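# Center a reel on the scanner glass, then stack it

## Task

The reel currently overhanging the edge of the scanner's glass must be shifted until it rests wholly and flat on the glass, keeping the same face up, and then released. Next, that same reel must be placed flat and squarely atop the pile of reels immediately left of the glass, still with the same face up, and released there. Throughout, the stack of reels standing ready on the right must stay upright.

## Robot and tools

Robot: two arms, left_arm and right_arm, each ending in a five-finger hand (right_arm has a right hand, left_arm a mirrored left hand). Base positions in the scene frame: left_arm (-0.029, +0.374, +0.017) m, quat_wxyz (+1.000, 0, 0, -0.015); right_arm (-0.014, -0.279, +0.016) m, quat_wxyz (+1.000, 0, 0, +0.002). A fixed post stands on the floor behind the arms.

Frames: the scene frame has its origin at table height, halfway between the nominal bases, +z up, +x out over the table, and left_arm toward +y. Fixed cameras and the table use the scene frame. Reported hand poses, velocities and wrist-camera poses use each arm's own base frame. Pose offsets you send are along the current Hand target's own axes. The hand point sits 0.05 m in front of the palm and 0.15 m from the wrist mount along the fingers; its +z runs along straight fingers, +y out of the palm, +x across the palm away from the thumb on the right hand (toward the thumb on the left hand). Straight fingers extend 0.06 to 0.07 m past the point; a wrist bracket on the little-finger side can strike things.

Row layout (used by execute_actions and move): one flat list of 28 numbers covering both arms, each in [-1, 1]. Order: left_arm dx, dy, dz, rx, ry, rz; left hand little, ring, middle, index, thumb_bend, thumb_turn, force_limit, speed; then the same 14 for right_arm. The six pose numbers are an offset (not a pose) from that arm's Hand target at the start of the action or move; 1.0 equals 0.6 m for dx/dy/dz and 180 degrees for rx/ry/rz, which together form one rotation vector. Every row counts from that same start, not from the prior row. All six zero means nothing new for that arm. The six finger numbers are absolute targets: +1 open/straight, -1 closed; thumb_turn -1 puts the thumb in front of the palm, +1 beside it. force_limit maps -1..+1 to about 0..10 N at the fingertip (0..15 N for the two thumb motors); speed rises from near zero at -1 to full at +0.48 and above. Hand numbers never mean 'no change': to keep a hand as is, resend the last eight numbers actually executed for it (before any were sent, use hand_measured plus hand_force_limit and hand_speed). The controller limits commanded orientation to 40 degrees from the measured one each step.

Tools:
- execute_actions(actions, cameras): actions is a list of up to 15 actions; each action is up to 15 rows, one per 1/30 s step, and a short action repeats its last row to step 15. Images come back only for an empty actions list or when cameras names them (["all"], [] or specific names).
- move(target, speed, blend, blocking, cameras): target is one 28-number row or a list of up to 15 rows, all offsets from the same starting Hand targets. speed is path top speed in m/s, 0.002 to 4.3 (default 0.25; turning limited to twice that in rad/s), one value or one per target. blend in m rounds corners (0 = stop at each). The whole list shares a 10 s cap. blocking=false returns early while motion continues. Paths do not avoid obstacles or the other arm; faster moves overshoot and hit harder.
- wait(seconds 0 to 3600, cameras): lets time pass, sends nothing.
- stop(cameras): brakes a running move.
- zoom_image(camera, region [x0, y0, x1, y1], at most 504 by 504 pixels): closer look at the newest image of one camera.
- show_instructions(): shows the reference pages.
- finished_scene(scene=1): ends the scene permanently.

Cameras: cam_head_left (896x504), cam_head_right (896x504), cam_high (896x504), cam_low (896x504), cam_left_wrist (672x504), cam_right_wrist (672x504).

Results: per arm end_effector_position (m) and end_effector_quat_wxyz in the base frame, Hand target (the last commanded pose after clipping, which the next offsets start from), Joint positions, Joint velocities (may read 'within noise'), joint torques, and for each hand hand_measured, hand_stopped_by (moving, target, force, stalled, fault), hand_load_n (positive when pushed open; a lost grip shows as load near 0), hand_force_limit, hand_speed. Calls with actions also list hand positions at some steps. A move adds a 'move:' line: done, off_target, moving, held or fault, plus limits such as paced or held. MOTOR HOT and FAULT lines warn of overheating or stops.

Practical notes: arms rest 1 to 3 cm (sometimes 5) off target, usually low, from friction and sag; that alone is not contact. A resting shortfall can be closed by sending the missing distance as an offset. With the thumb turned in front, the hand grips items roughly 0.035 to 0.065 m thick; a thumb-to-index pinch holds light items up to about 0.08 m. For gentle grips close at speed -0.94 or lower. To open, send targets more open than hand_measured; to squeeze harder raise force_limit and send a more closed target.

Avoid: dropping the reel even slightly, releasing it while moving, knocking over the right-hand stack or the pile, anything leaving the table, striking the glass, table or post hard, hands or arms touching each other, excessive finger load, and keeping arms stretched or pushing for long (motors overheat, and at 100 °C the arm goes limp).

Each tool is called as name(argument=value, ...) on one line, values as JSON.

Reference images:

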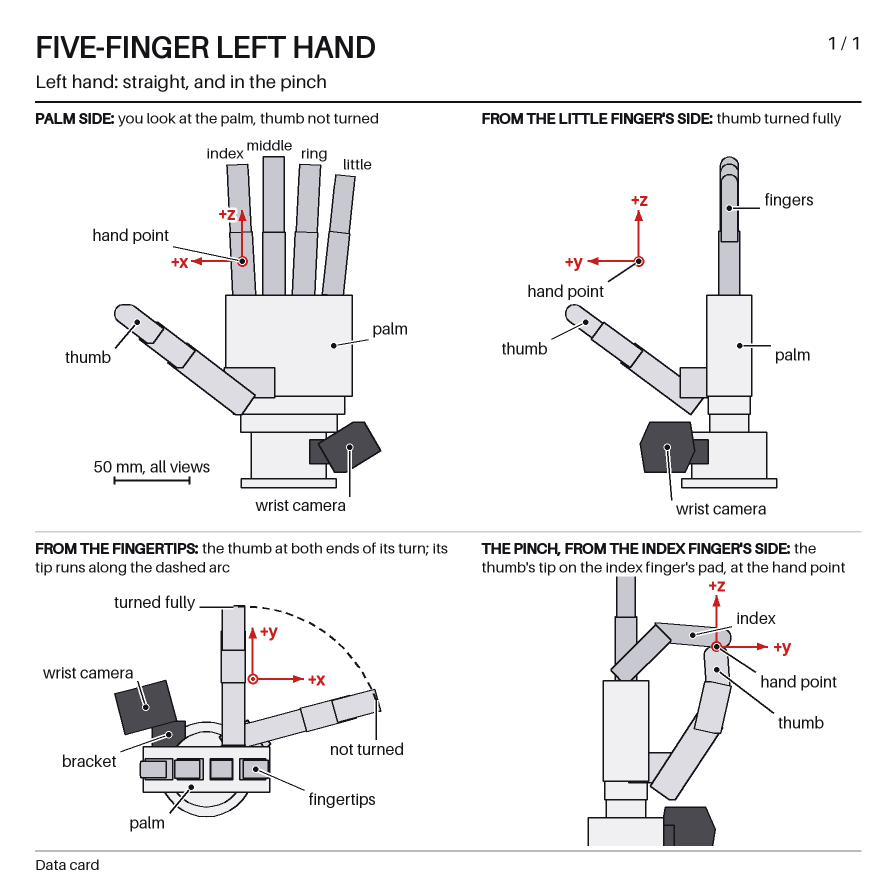

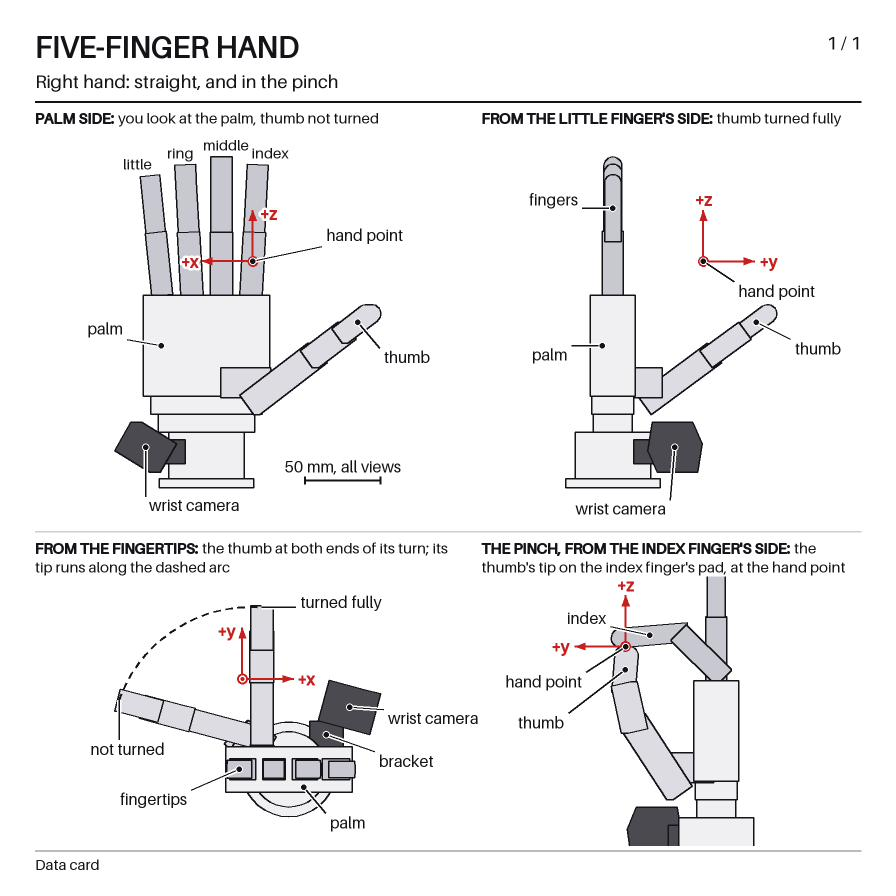

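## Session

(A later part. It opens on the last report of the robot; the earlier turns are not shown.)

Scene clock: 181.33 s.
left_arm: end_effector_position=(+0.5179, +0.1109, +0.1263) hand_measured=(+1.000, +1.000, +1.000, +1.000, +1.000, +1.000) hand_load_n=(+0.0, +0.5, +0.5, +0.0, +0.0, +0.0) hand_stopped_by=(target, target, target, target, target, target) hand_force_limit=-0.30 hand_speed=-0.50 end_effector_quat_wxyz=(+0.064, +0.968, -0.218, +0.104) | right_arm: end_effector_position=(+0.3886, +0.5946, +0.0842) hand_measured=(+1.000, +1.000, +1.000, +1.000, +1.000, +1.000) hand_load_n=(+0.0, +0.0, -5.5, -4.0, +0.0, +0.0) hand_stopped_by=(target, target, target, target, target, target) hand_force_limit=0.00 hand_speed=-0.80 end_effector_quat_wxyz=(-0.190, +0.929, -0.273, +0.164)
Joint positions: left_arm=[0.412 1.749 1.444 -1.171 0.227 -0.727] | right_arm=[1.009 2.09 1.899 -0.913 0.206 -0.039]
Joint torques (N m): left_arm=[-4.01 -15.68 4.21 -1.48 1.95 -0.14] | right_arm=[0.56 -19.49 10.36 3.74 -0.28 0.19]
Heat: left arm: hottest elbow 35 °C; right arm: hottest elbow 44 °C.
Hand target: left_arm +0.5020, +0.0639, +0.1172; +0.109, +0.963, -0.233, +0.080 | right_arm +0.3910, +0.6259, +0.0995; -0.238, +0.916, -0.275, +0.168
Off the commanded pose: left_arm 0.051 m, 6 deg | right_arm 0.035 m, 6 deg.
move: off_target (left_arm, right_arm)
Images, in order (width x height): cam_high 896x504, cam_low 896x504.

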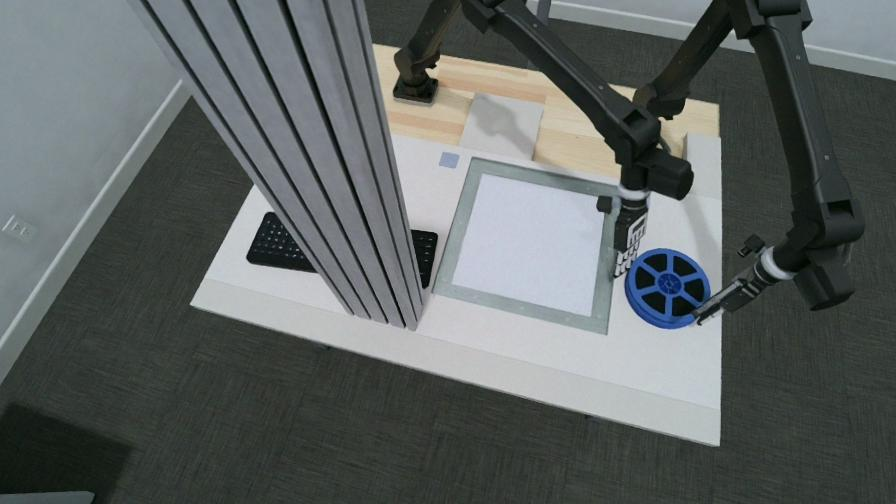

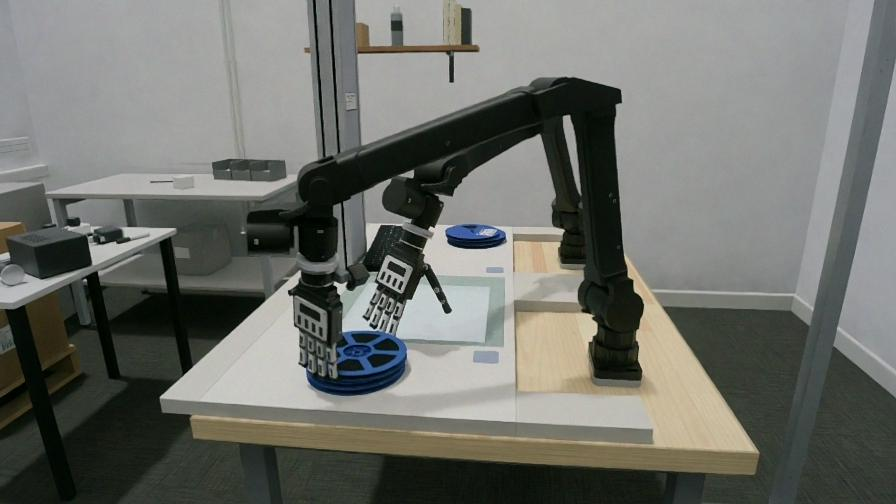

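move(target=[0.00516,-0.00584,0.01042,0,0,0,1,1,1,1,1,1,-0.3,-0.5,0.00307,0.00707,0.02025,0,0,0,1,1,1,1,1,1,0,-0.8], speed=0.03, cameras=["cam_low","cam_high"])

zoom_image(camera="cam_low", region=[300, 280, 420, 400])

zoom_image(camera="cam_high", region=[600, 210, 740, 340])

Scene clock: 182.77 s.
left_arm: end_effector_position=(+0.5203, +0.1100, +0.1263) hand_measured=(+1.000, +1.000, +1.000, +1.000, +1.000, +1.000) hand_load_n=(+0.0, +0.5, +0.5, +0.0, +0.0, +0.0) hand_stopped_by=(target, target, target, target, target, target) hand_force_limit=-0.30 hand_speed=-0.50 end_effector_quat_wxyz=(+0.062, +0.968, -0.220, +0.108) | right_arm: end_effector_position=(+0.3892, +0.5955, +0.0831) hand_measured=(+1.000, +1.000, +1.000, +1.000, +1.000, +1.000) hand_load_n=(+0.0, +0.0, -7.0, -4.5, +0.0, +0.0) hand_stopped_by=(target, target, target, target, target, target) hand_force_limit=0.00 hand_speed=-0.80 end_effector_quat_wxyz=(-0.193, +0.928, -0.273, +0.165)
Joint positions: left_arm=[0.408 1.749 1.444 -1.163 0.227 -0.728] | right_arm=[1.009 2.088 1.892 -0.901 0.206 -0.039]
Joint torques (N m): left_arm=[-3.9 -14.45 4.56 -1.47 1.92 -0.17] | right_arm=[0.09 -18.14 10.26 4.05 -0.36 0.13]
Heat: left arm: hottest elbow 34 °C; right arm: hottest elbow 44 °C.
Hand target: left_arm +0.5070, +0.0640, +0.1112; +0.109, +0.963, -0.233, +0.080 | right_arm +0.3961, +0.6259, +0.0877; -0.239, +0.916, -0.275, +0.169
Off the commanded pose: left_arm 0.050 m, 6 deg | right_arm 0.031 m, 5 deg.
move: off_target (left_arm, right_arm)
Images, in order (width x height): cam_high 896x504, cam_low 896x504.

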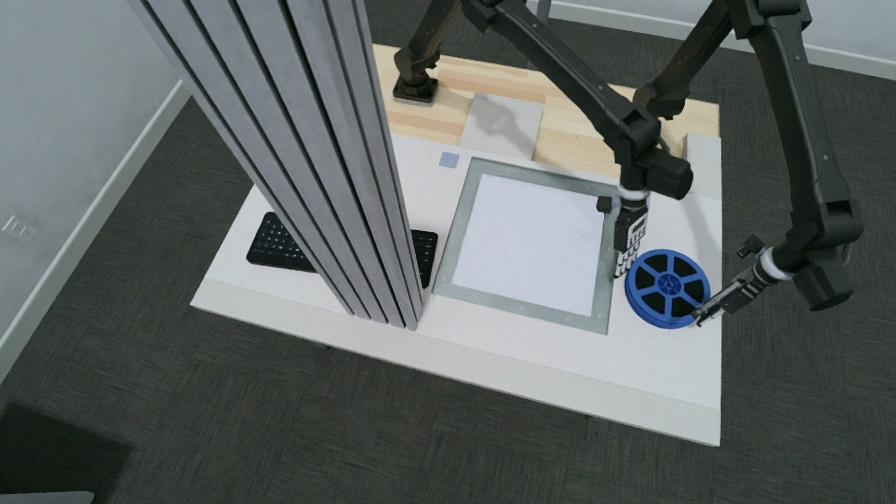

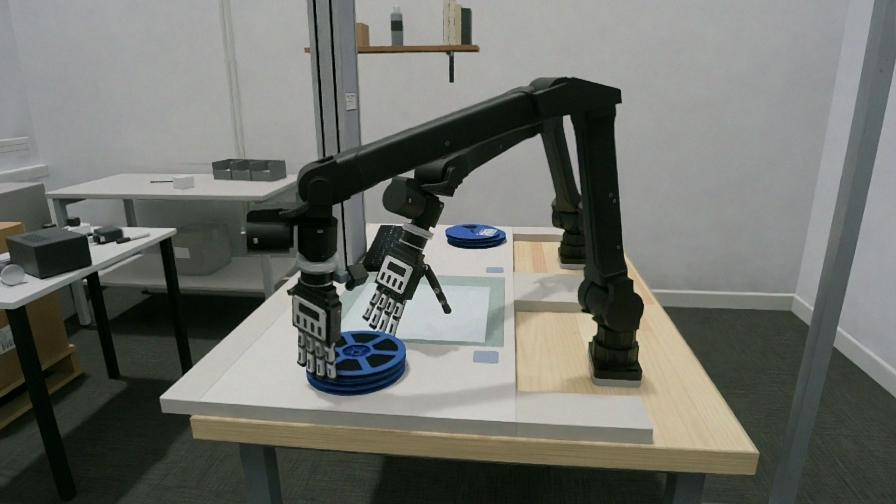

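Scaled by 4.200 from the camera's image (finer frame: 1280x720).

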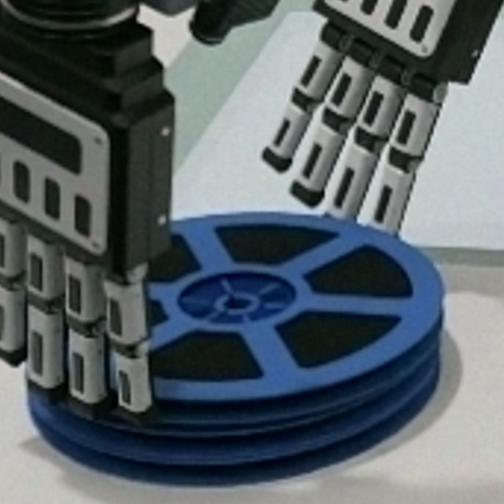

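Scaled by 3.600 from the camera's image (finer frame: 1280x720).

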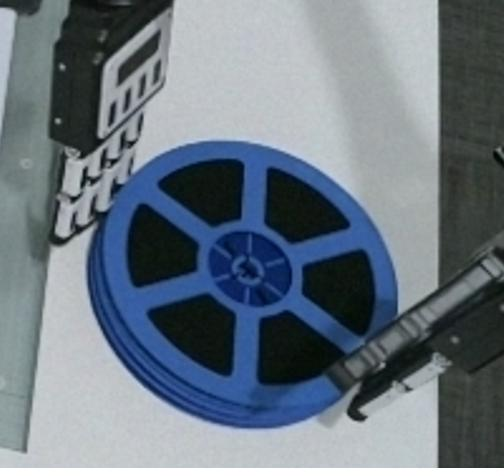

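move(target=[-0.00053,-0.00453,0.01637,0,0,0,1,1,1,1,1,1,-0.3,-0.5,-0.00025,0.00742,0.01528,0,0,0,1,1,1,1,1,1,0,-0.8], speed=0.03, cameras=["cam_low","cam_high"])

zoom_image(camera="cam_low", region=[300, 280, 420, 400])

zoom_image(camera="cam_high", region=[600, 210, 740, 340])

Scene clock: 184.10 s.
left_arm: end_effector_position=(+0.5236, +0.1111, +0.1245) hand_measured=(+1.000, +1.000, +1.000, +1.000, +1.000, +1.000) hand_load_n=(+0.0, +0.5, +0.5, +0.0, +0.0, +0.0) hand_stopped_by=(target, target, target, target, target, target) hand_force_limit=-0.30 hand_speed=-0.50 end_effector_quat_wxyz=(+0.056, +0.967, -0.221, +0.114) | right_arm: end_effector_position=(+0.3908, +0.5980, +0.0816) hand_measured=(+1.000, +1.000, +1.000, +1.000, +1.000, +1.000) hand_load_n=(+0.0, +0.0, -7.5, -4.5, +0.0, +0.0) hand_stopped_by=(target, target, target, target, target, target) hand_force_limit=0.00 hand_speed=-0.80 end_effector_quat_wxyz=(-0.200, +0.926, -0.273, +0.166)
Joint positions: left_arm=[0.407 1.749 1.439 -1.142 0.225 -0.728] | right_arm=[1.009 2.087 1.884 -0.879 0.206 -0.039]
Joint torques (N m): left_arm=[-3.96 -13.45 4.27 -1.4 1.98 -0.16] | right_arm=[-0.21 -17.44 9.98 4.23 -0.41 0.12]
Heat: left arm: hottest elbow 34 °C; right arm: hottest elbow 43 °C.
Hand target: left_arm +0.5090, +0.0642, +0.1012; +0.109, +0.963, -0.233, +0.080 | right_arm +0.3981, +0.6259, +0.0777; -0.239, +0.916, -0.275, +0.169
Off the commanded pose: left_arm 0.054 m, 7 deg | right_arm 0.029 m, 5 deg.
move: off_target (left_arm, right_arm)
Images, in order (width x height): cam_high 896x504, cam_low 896x504.

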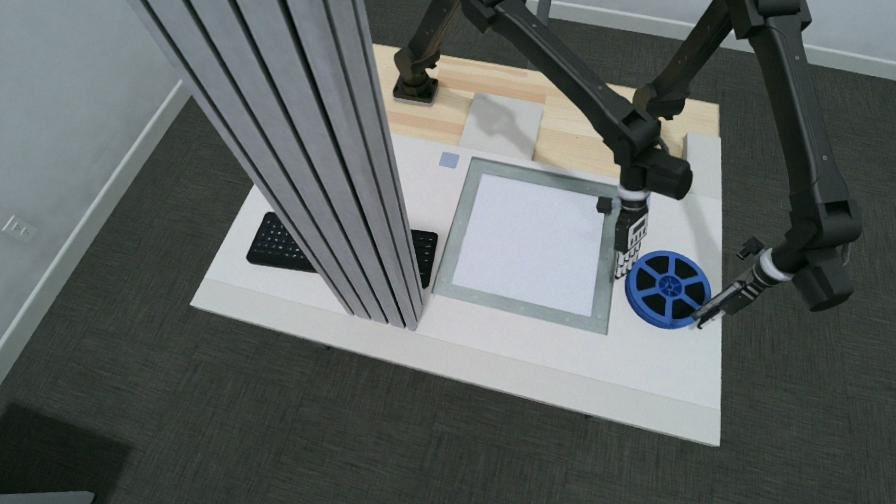

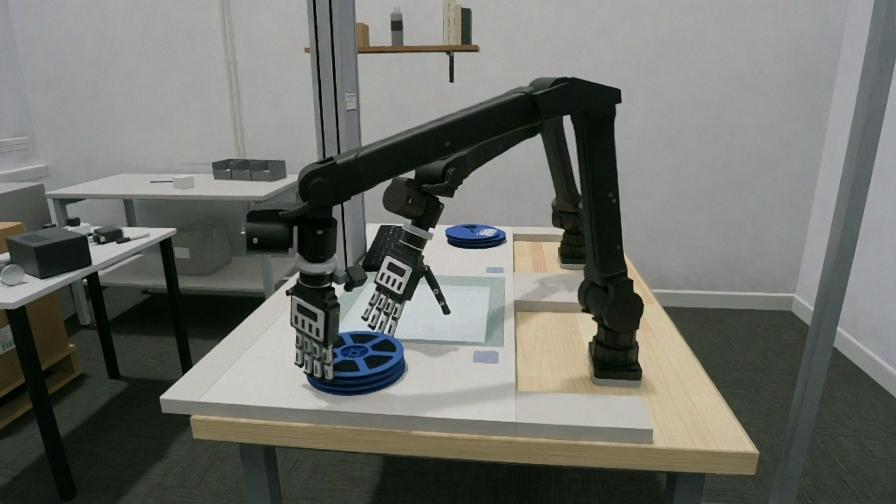

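Scaled by 4.200 from the camera's image (finer frame: 1280x720).

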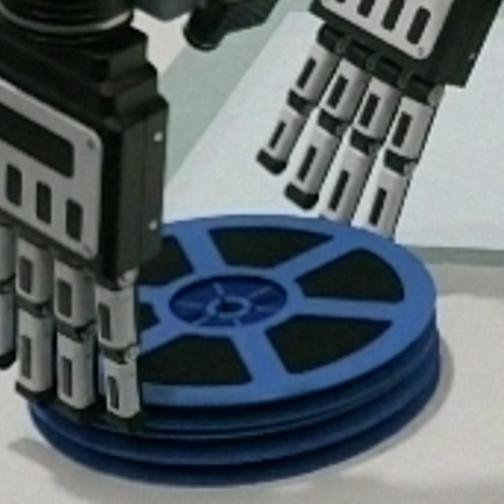

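Scaled by 3.600 from the camera's image (finer frame: 1280x720).

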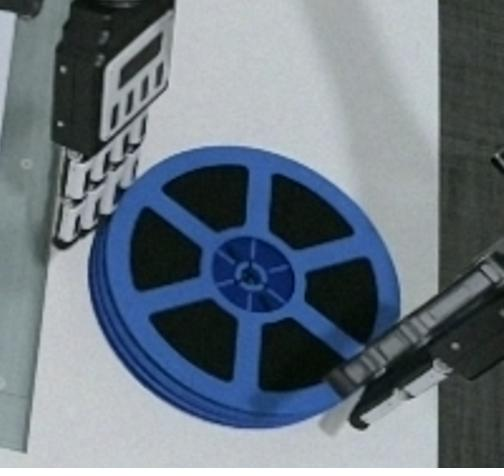

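move(target=[0.00185,0.01185,0.00945,0,0,0,1,1,1,1,1,1,-0.3,-0.5,0.00392,0.01475,-0.00053,0,0,0,1,1,1,1,1,1,0,-0.8], speed=0.03, cameras=["cam_low","cam_high"])

zoom_image(camera="cam_low", region=[300, 280, 420, 400])

zoom_image(camera="cam_high", region=[600, 210, 740, 340])

Scene clock: 185.60 s.
left_arm: end_effector_position=(+0.5243, +0.1096, +0.1197) hand_measured=(+1.000, +1.000, +1.000, +1.000, +1.000, +1.000) hand_load_n=(+0.0, +1.0, +0.0, +0.0, +0.0, +0.0) hand_stopped_by=(target, target, target, target, target, target) hand_force_limit=-0.30 hand_speed=-0.50 end_effector_quat_wxyz=(+0.053, +0.967, -0.220, +0.114) | right_arm: end_effector_position=(+0.3899, +0.5968, +0.0797) hand_measured=(+1.000, +1.000, +1.000, +1.000, +1.000, +1.000) hand_load_n=(+0.0, +0.0, -6.5, -4.0, +0.0, +0.0) hand_stopped_by=(target, target, target, target, target, target) hand_force_limit=0.00 hand_speed=-0.80 end_effector_quat_wxyz=(-0.209, +0.924, -0.274, +0.169)
Joint positions: left_arm=[0.402 1.749 1.427 -1.124 0.22 -0.735] | right_arm=[1.009 2.071 1.847 -0.841 0.206 -0.039]
Joint torques (N m): left_arm=[-4.48 -13.86 3.75 -1.43 2.12 -0.21] | right_arm=[-0.44 -17.2 9.54 3.73 -0.46 0.08]
Heat: left arm: hottest elbow 34 °C; right arm: hottest elbow 43 °C.
Hand target: left_arm +0.5072, +0.0562, +0.0972; +0.109, +0.963, -0.233, +0.080 | right_arm +0.3960, +0.6179, +0.0737; -0.238, +0.916, -0.275, +0.168
Off the commanded pose: left_arm 0.060 m, 8 deg | right_arm 0.023 m, 4 deg.
move: off_target (left_arm, right_arm)
Images, in order (width x height): cam_high 896x504, cam_low 896x504.

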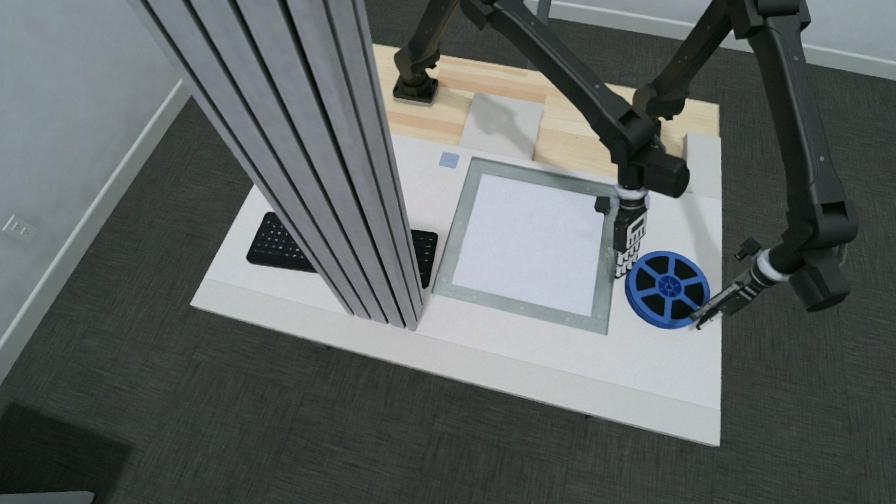

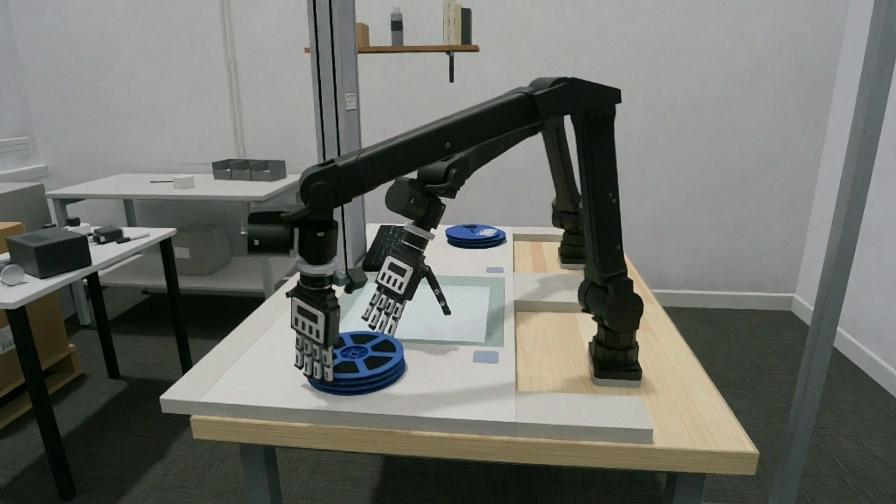

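Scaled by 4.200 from the camera's image (finer frame: 1280x720).

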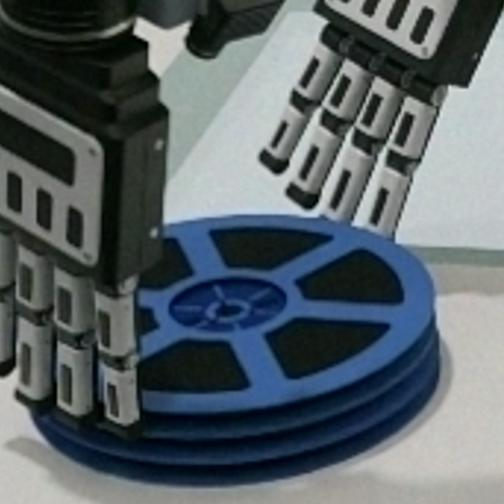

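Scaled by 3.600 from the camera's image (finer frame: 1280x720).

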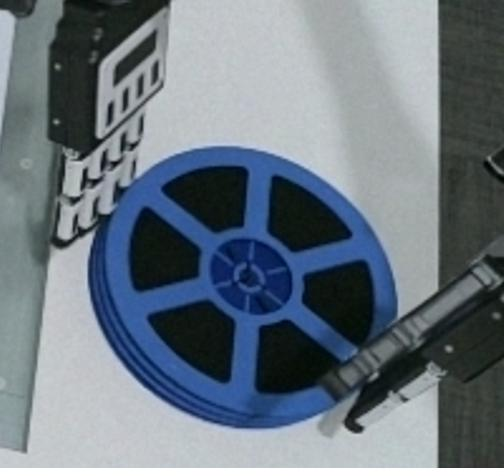

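move(target=[0,0,0,0,0,0,1,1,1,1,1,1,-0.3,-0.5,-0.00353,0.0106,0.01659,0,0,0,1,1,1,1,1,1,0,-0.8], speed=0.03, cameras=["cam_low","cam_high","cam_left_wrist","cam_right_wrist"])

zoom_image(camera="cam_low", region=[300, 280, 420, 400])

zoom_image(camera="cam_high", region=[600, 210, 740, 340])

Scene clock: 186.90 s.
left_arm: end_effector_position=(+0.5243, +0.1096, +0.1197) hand_measured=(+1.000, +1.000, +1.000, +1.000, +1.000, +1.000) hand_load_n=(+0.0, +1.0, +0.0, +0.0, +0.0, +0.0) hand_stopped_by=(target, target, target, target, target, target) hand_force_limit=-0.30 hand_speed=-0.50 end_effector_quat_wxyz=(+0.053, +0.967, -0.220, +0.114) | right_arm: end_effector_position=(+0.3898, +0.5966, +0.0782) hand_measured=(+1.000, +1.000, +1.000, +1.000, +1.000, +1.000) hand_load_n=(+0.0, +0.0, -6.5, -4.5, +0.0, -0.5) hand_stopped_by=(target, target, target, target, target, target) hand_force_limit=0.00 hand_speed=-0.80 end_effector_quat_wxyz=(-0.214, +0.922, -0.274, +0.170)
Joint positions: left_arm=[0.402 1.749 1.427 -1.124 0.22 -0.735] | right_arm=[1.009 2.063 1.829 -0.818 0.206 -0.039]
Joint torques (N m): left_arm=[-4.48 -13.98 3.75 -1.43 2.14 -0.22] | right_arm=[-0.38 -16.26 9.4 3.89 -0.45 0.08]
Heat: left arm: hottest wrist yaw 35 °C; right arm: hottest elbow 43 °C.
Hand target: left_arm +0.5072, +0.0562, +0.0972; +0.109, +0.963, -0.233, +0.080 | right_arm +0.3960, +0.6178, +0.0617; -0.238, +0.916, -0.275, +0.168
Off the commanded pose: left_arm 0.060 m, 8 deg | right_arm 0.028 m, 3 deg.
move: off_target (right_arm)
cam_left_wrist: T_world_to_cam=[[0.6162, 0.7872, 0.02457, -0.41408], [0.58604, -0.47913, 0.65344, -0.32713], [0.52616, -0.38825, -0.75658, -0.0255]] pos_world=[0.46029, 0.15932, 0.20464]
cam_right_wrist: T_world_to_cam=[[-0.17971, -0.88434, -0.43086, 0.63323], [-0.98077, 0.12718, 0.14804, 0.29436], [-0.07612, 0.44918, -0.89019, -0.05538]] pos_world=[0.39829, 0.54743, 0.17996]
Images, in order (width x height): cam_high 896x504, cam_low 896x504, cam_left_wrist 672x504, cam_right_wrist 672x504.

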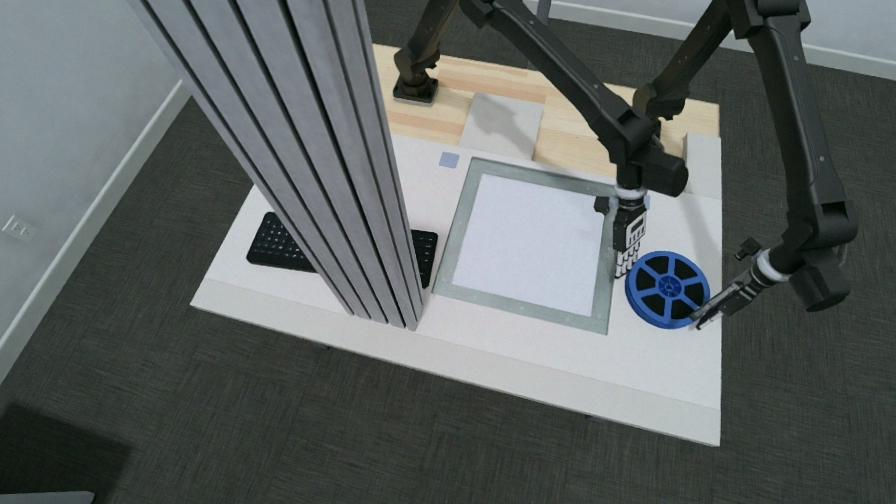

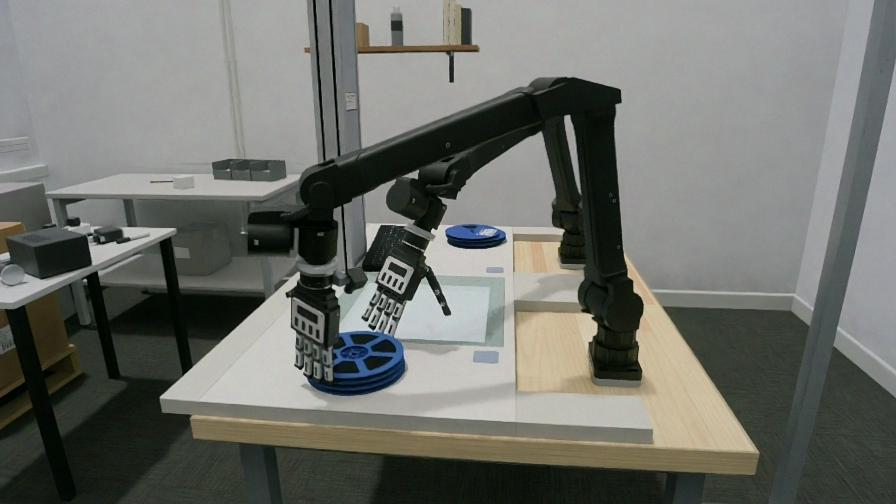

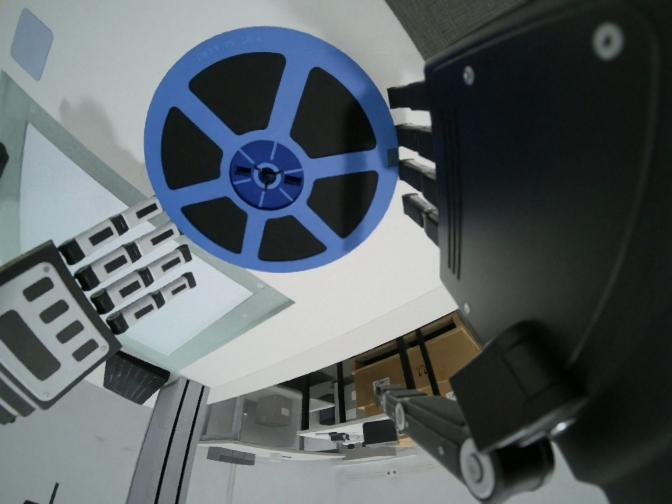

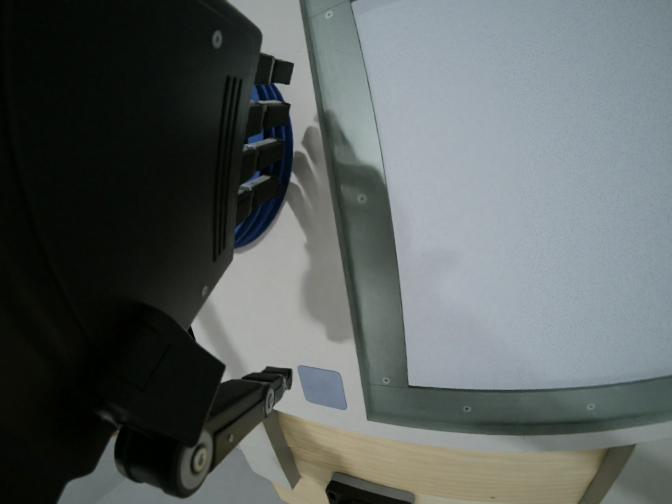

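Scaled by 4.200 from the camera's image (finer frame: 1280x720).

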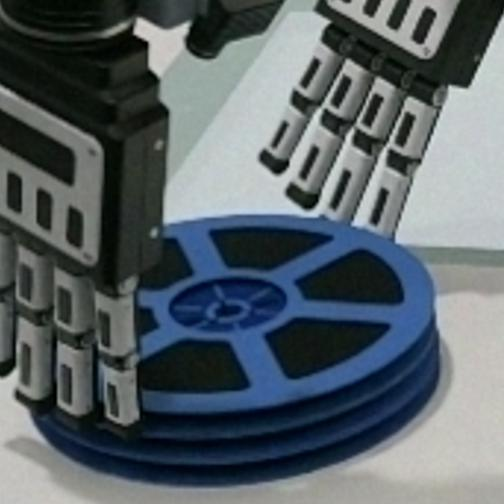

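Scaled by 3.600 from the camera's image (finer frame: 1280x720).

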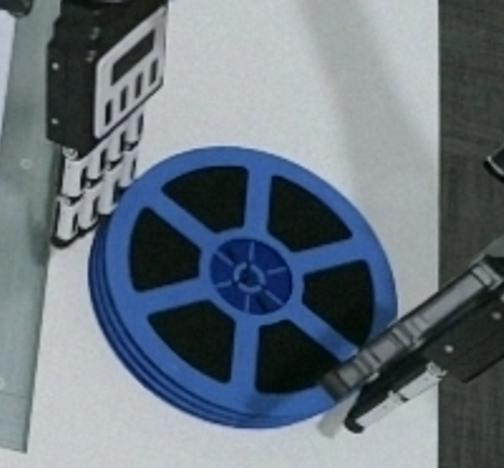

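zoom_image(camera="cam_right_wrist", region=[220, 40, 340, 260])

zoom_image(camera="cam_low", region=[340, 320, 420, 400])

Scaled by 2.291 from the camera's image (finer frame: 960x720).

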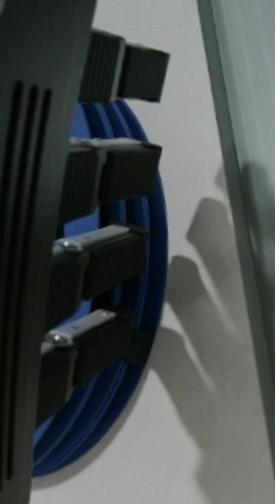

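Scaled by 6.300 from the camera's image (finer frame: 1280x720).

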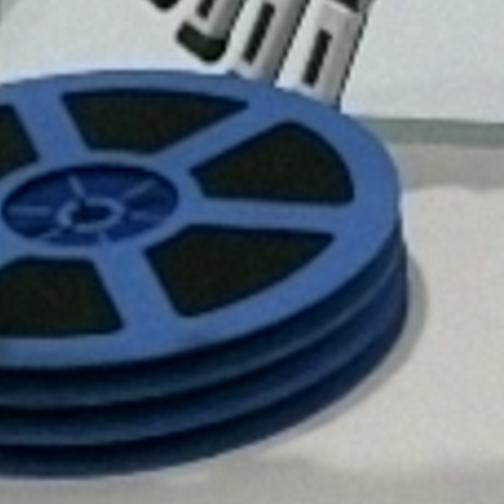

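move(target=[0.00792,-0.04407,-0.0374,0,0,0,1,1,1,1,1,1,-0.3,-0.5,0.00991,0.02916,-0.04669,0,0,0,1,1,1,1,1,1,0,-0.8], speed=0.03, cameras=["cam_low","cam_high","cam_left_wrist"])

zoom_image(camera="cam_low", region=[300, 280, 420, 400])

zoom_image(camera="cam_high", region=[600, 210, 740, 340])

Scene clock: 189.37 s.
left_arm: end_effector_position=(+0.5226, +0.1040, +0.1233) hand_measured=(+1.000, +1.000, +1.000, +1.000, +1.000, +1.000) hand_load_n=(-0.5, +0.5, +0.0, +0.0, +0.0, +0.0) hand_stopped_by=(target, target, target, target, target, target) hand_force_limit=-0.30 hand_speed=-0.50 end_effector_quat_wxyz=(+0.080, +0.968, -0.218, +0.099) | right_arm: end_effector_position=(+0.3809, +0.5842, +0.0758) hand_measured=(+1.000, +1.000, +1.000, +1.000, +1.000, +1.000) hand_load_n=(+0.0, +0.0, -2.0, -0.5, +0.0, +0.0) hand_stopped_by=(target, target, target, target, target, target) hand_force_limit=0.00 hand_speed=-0.80 end_effector_quat_wxyz=(-0.224, +0.920, -0.274, +0.171)
Joint positions: left_arm=[0.402 1.775 1.466 -1.194 0.246 -0.733] | right_arm=[1.009 2.01 1.73 -0.752 0.201 -0.039]
Joint velocities: left_arm=[within noise] | right_arm=[-0.005 -0.044 0.002 -0.007 -0.007 -0.022]
Joint torques (N m): left_arm=[-1.96 -13.1 7.91 -1.46 1.31 0.08] | right_arm=[-0.62 -18.14 8.68 2.22 -0.3 0.09]
Heat: left arm: hottest wrist yaw 35 °C; right arm: hottest elbow 43 °C.
Hand target: left_arm +0.5214, +0.0826, +0.1151; +0.109, +0.963, -0.233, +0.080 | right_arm +0.3809, +0.5918, +0.0766; -0.238, +0.916, -0.275, +0.168
Off the commanded pose: left_arm 0.023 m, 4 deg | right_arm 0.008 m, 2 deg.
move: off_target (left_arm)
cam_left_wrist: T_world_to_cam=[[0.61963, 0.78401, -0.03721, -0.40261], [0.61137, -0.45237, 0.6493, -0.34664], [0.49223, -0.42507, -0.75962, -0.00207]] pos_world=[0.46241, 0.15796, 0.20852]
Images, in order (width x height): cam_high 896x504, cam_low 896x504, cam_left_wrist 672x504.

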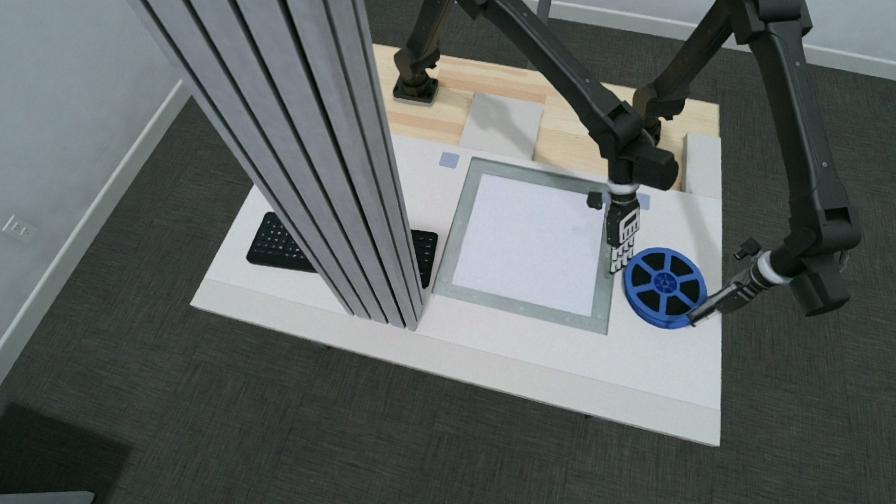

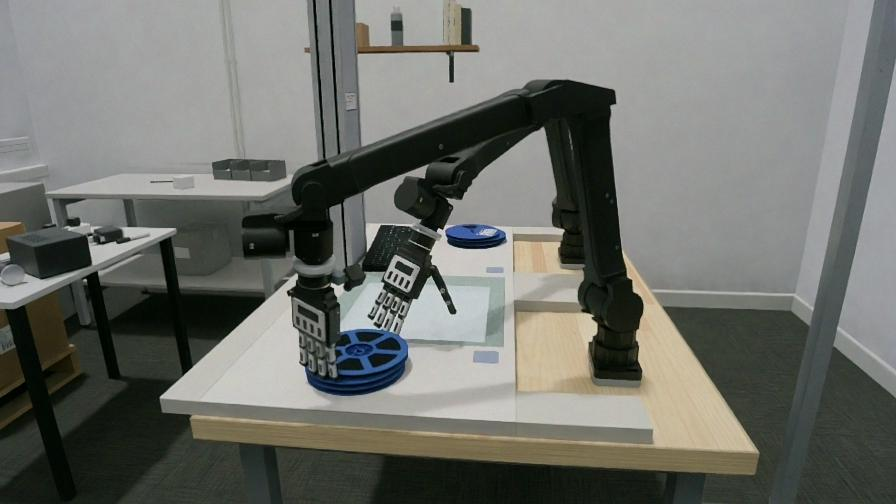

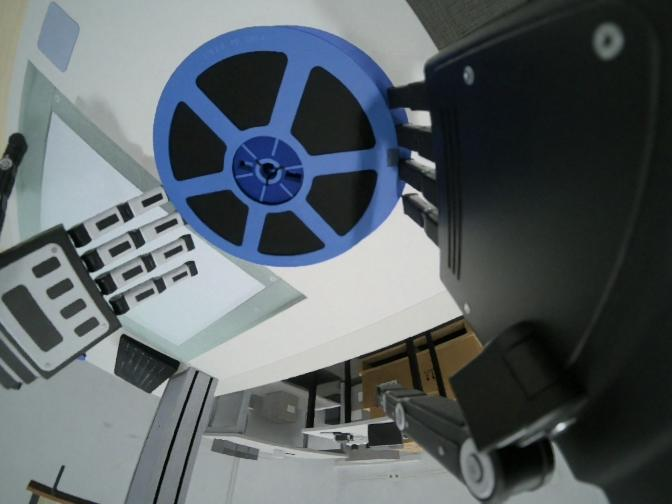

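Scaled by 4.200 from the camera's image (finer frame: 1280x720).

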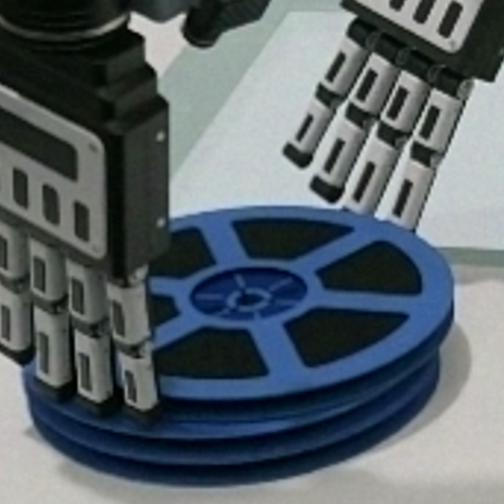

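Scaled by 3.600 from the camera's image (finer frame: 1280x720).

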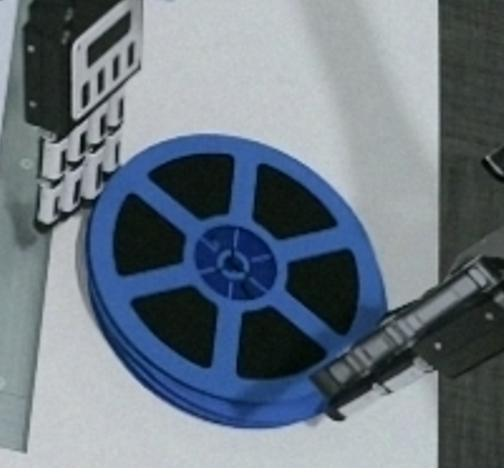

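move(target=[0.00072,-0.0197,-0.0034,0,0,0,1,1,1,1,1,1,-0.3,-0.5,-0.00253,-0.01975,0.01208,0,0,0,1,1,1,1,1,1,0,-0.8], speed=0.03, cameras=["cam_low","cam_high"])

zoom_image(camera="cam_low", region=[300, 280, 420, 400])

zoom_image(camera="cam_high", region=[600, 210, 740, 340])

Scene clock: 191.20 s.
left_arm: end_effector_position=(+0.5237, +0.1000, +0.1249) hand_measured=(+1.000, +1.000, +1.000, +1.000, +1.000, +1.000) hand_load_n=(+0.0, +0.0, +0.0, +0.0, +0.0, +0.0) hand_stopped_by=(target, target, target, target, target, target) hand_force_limit=-0.30 hand_speed=-0.50 end_effector_quat_wxyz=(+0.097, +0.965, -0.224, +0.092) | right_arm: end_effector_position=(+0.3790, +0.5843, +0.0586) hand_measured=(+1.000, +1.000, +1.000, +1.000, +1.000, +1.000) hand_load_n=(+0.0, +0.0, -2.0, +0.0, +0.0, +0.0) hand_stopped_by=(target, target, target, target, target, target) hand_force_limit=0.00 hand_speed=-0.80 end_effector_quat_wxyz=(-0.214, +0.924, -0.273, +0.164)
Joint positions: left_arm=[0.401 1.796 1.493 -1.231 0.266 -0.72] | right_arm=[1.009 2.037 1.734 -0.754 0.193 -0.038]
Joint torques (N m): left_arm=[-0.79 -13.27 8.36 -0.69 0.52 0.09] | right_arm=[-0.5 -17.85 12.68 1.54 -0.01 0.07]
Heat: left arm: hottest wrist yaw 35 °C; right arm: hottest elbow 43 °C.
Hand target: left_arm +0.5270, +0.0931, +0.1152; +0.109, +0.963, -0.233, +0.080 | right_arm +0.3880, +0.6040, +0.0768; -0.239, +0.916, -0.275, +0.169
Off the commanded pose: left_arm 0.012 m, 2 deg | right_arm 0.028 m, 3 deg.
move: off_target (left_arm, right_arm)
Images, in order (width x height): cam_high 896x504, cam_low 896x504.

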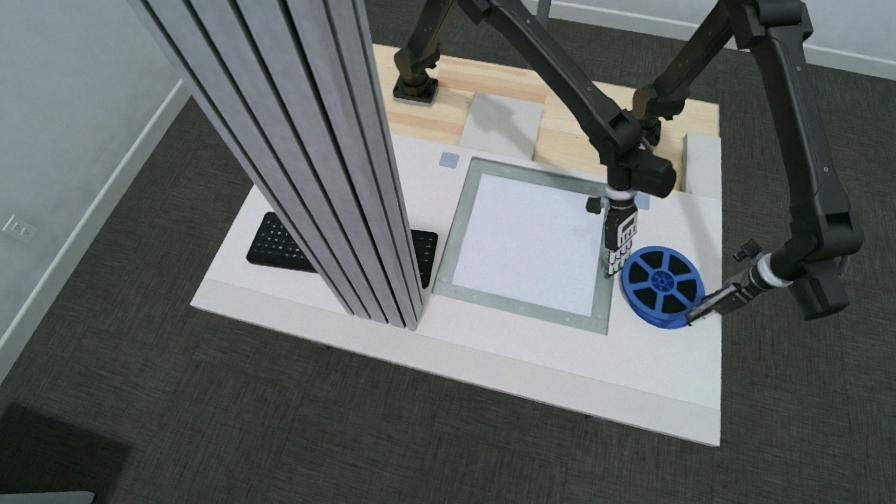

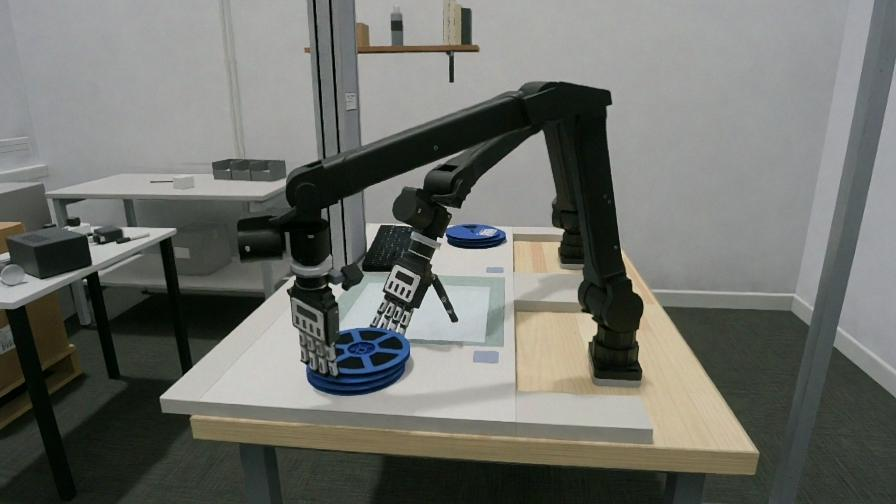

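Scaled by 4.200 from the camera's image (finer frame: 1280x720).

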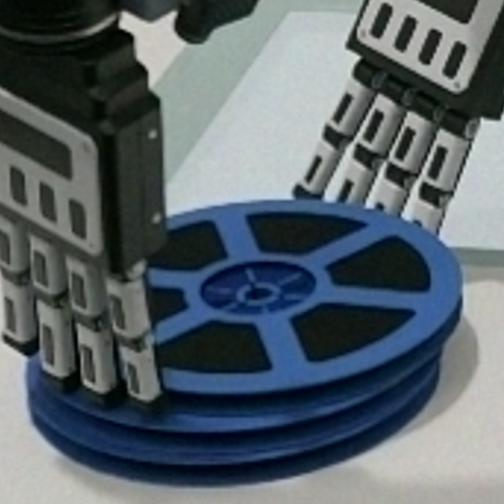

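Scaled by 3.600 from the camera's image (finer frame: 1280x720).

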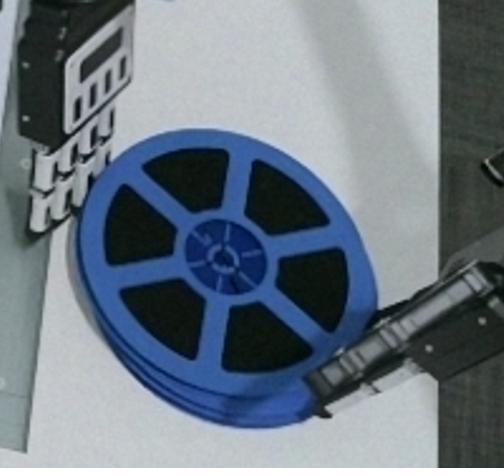

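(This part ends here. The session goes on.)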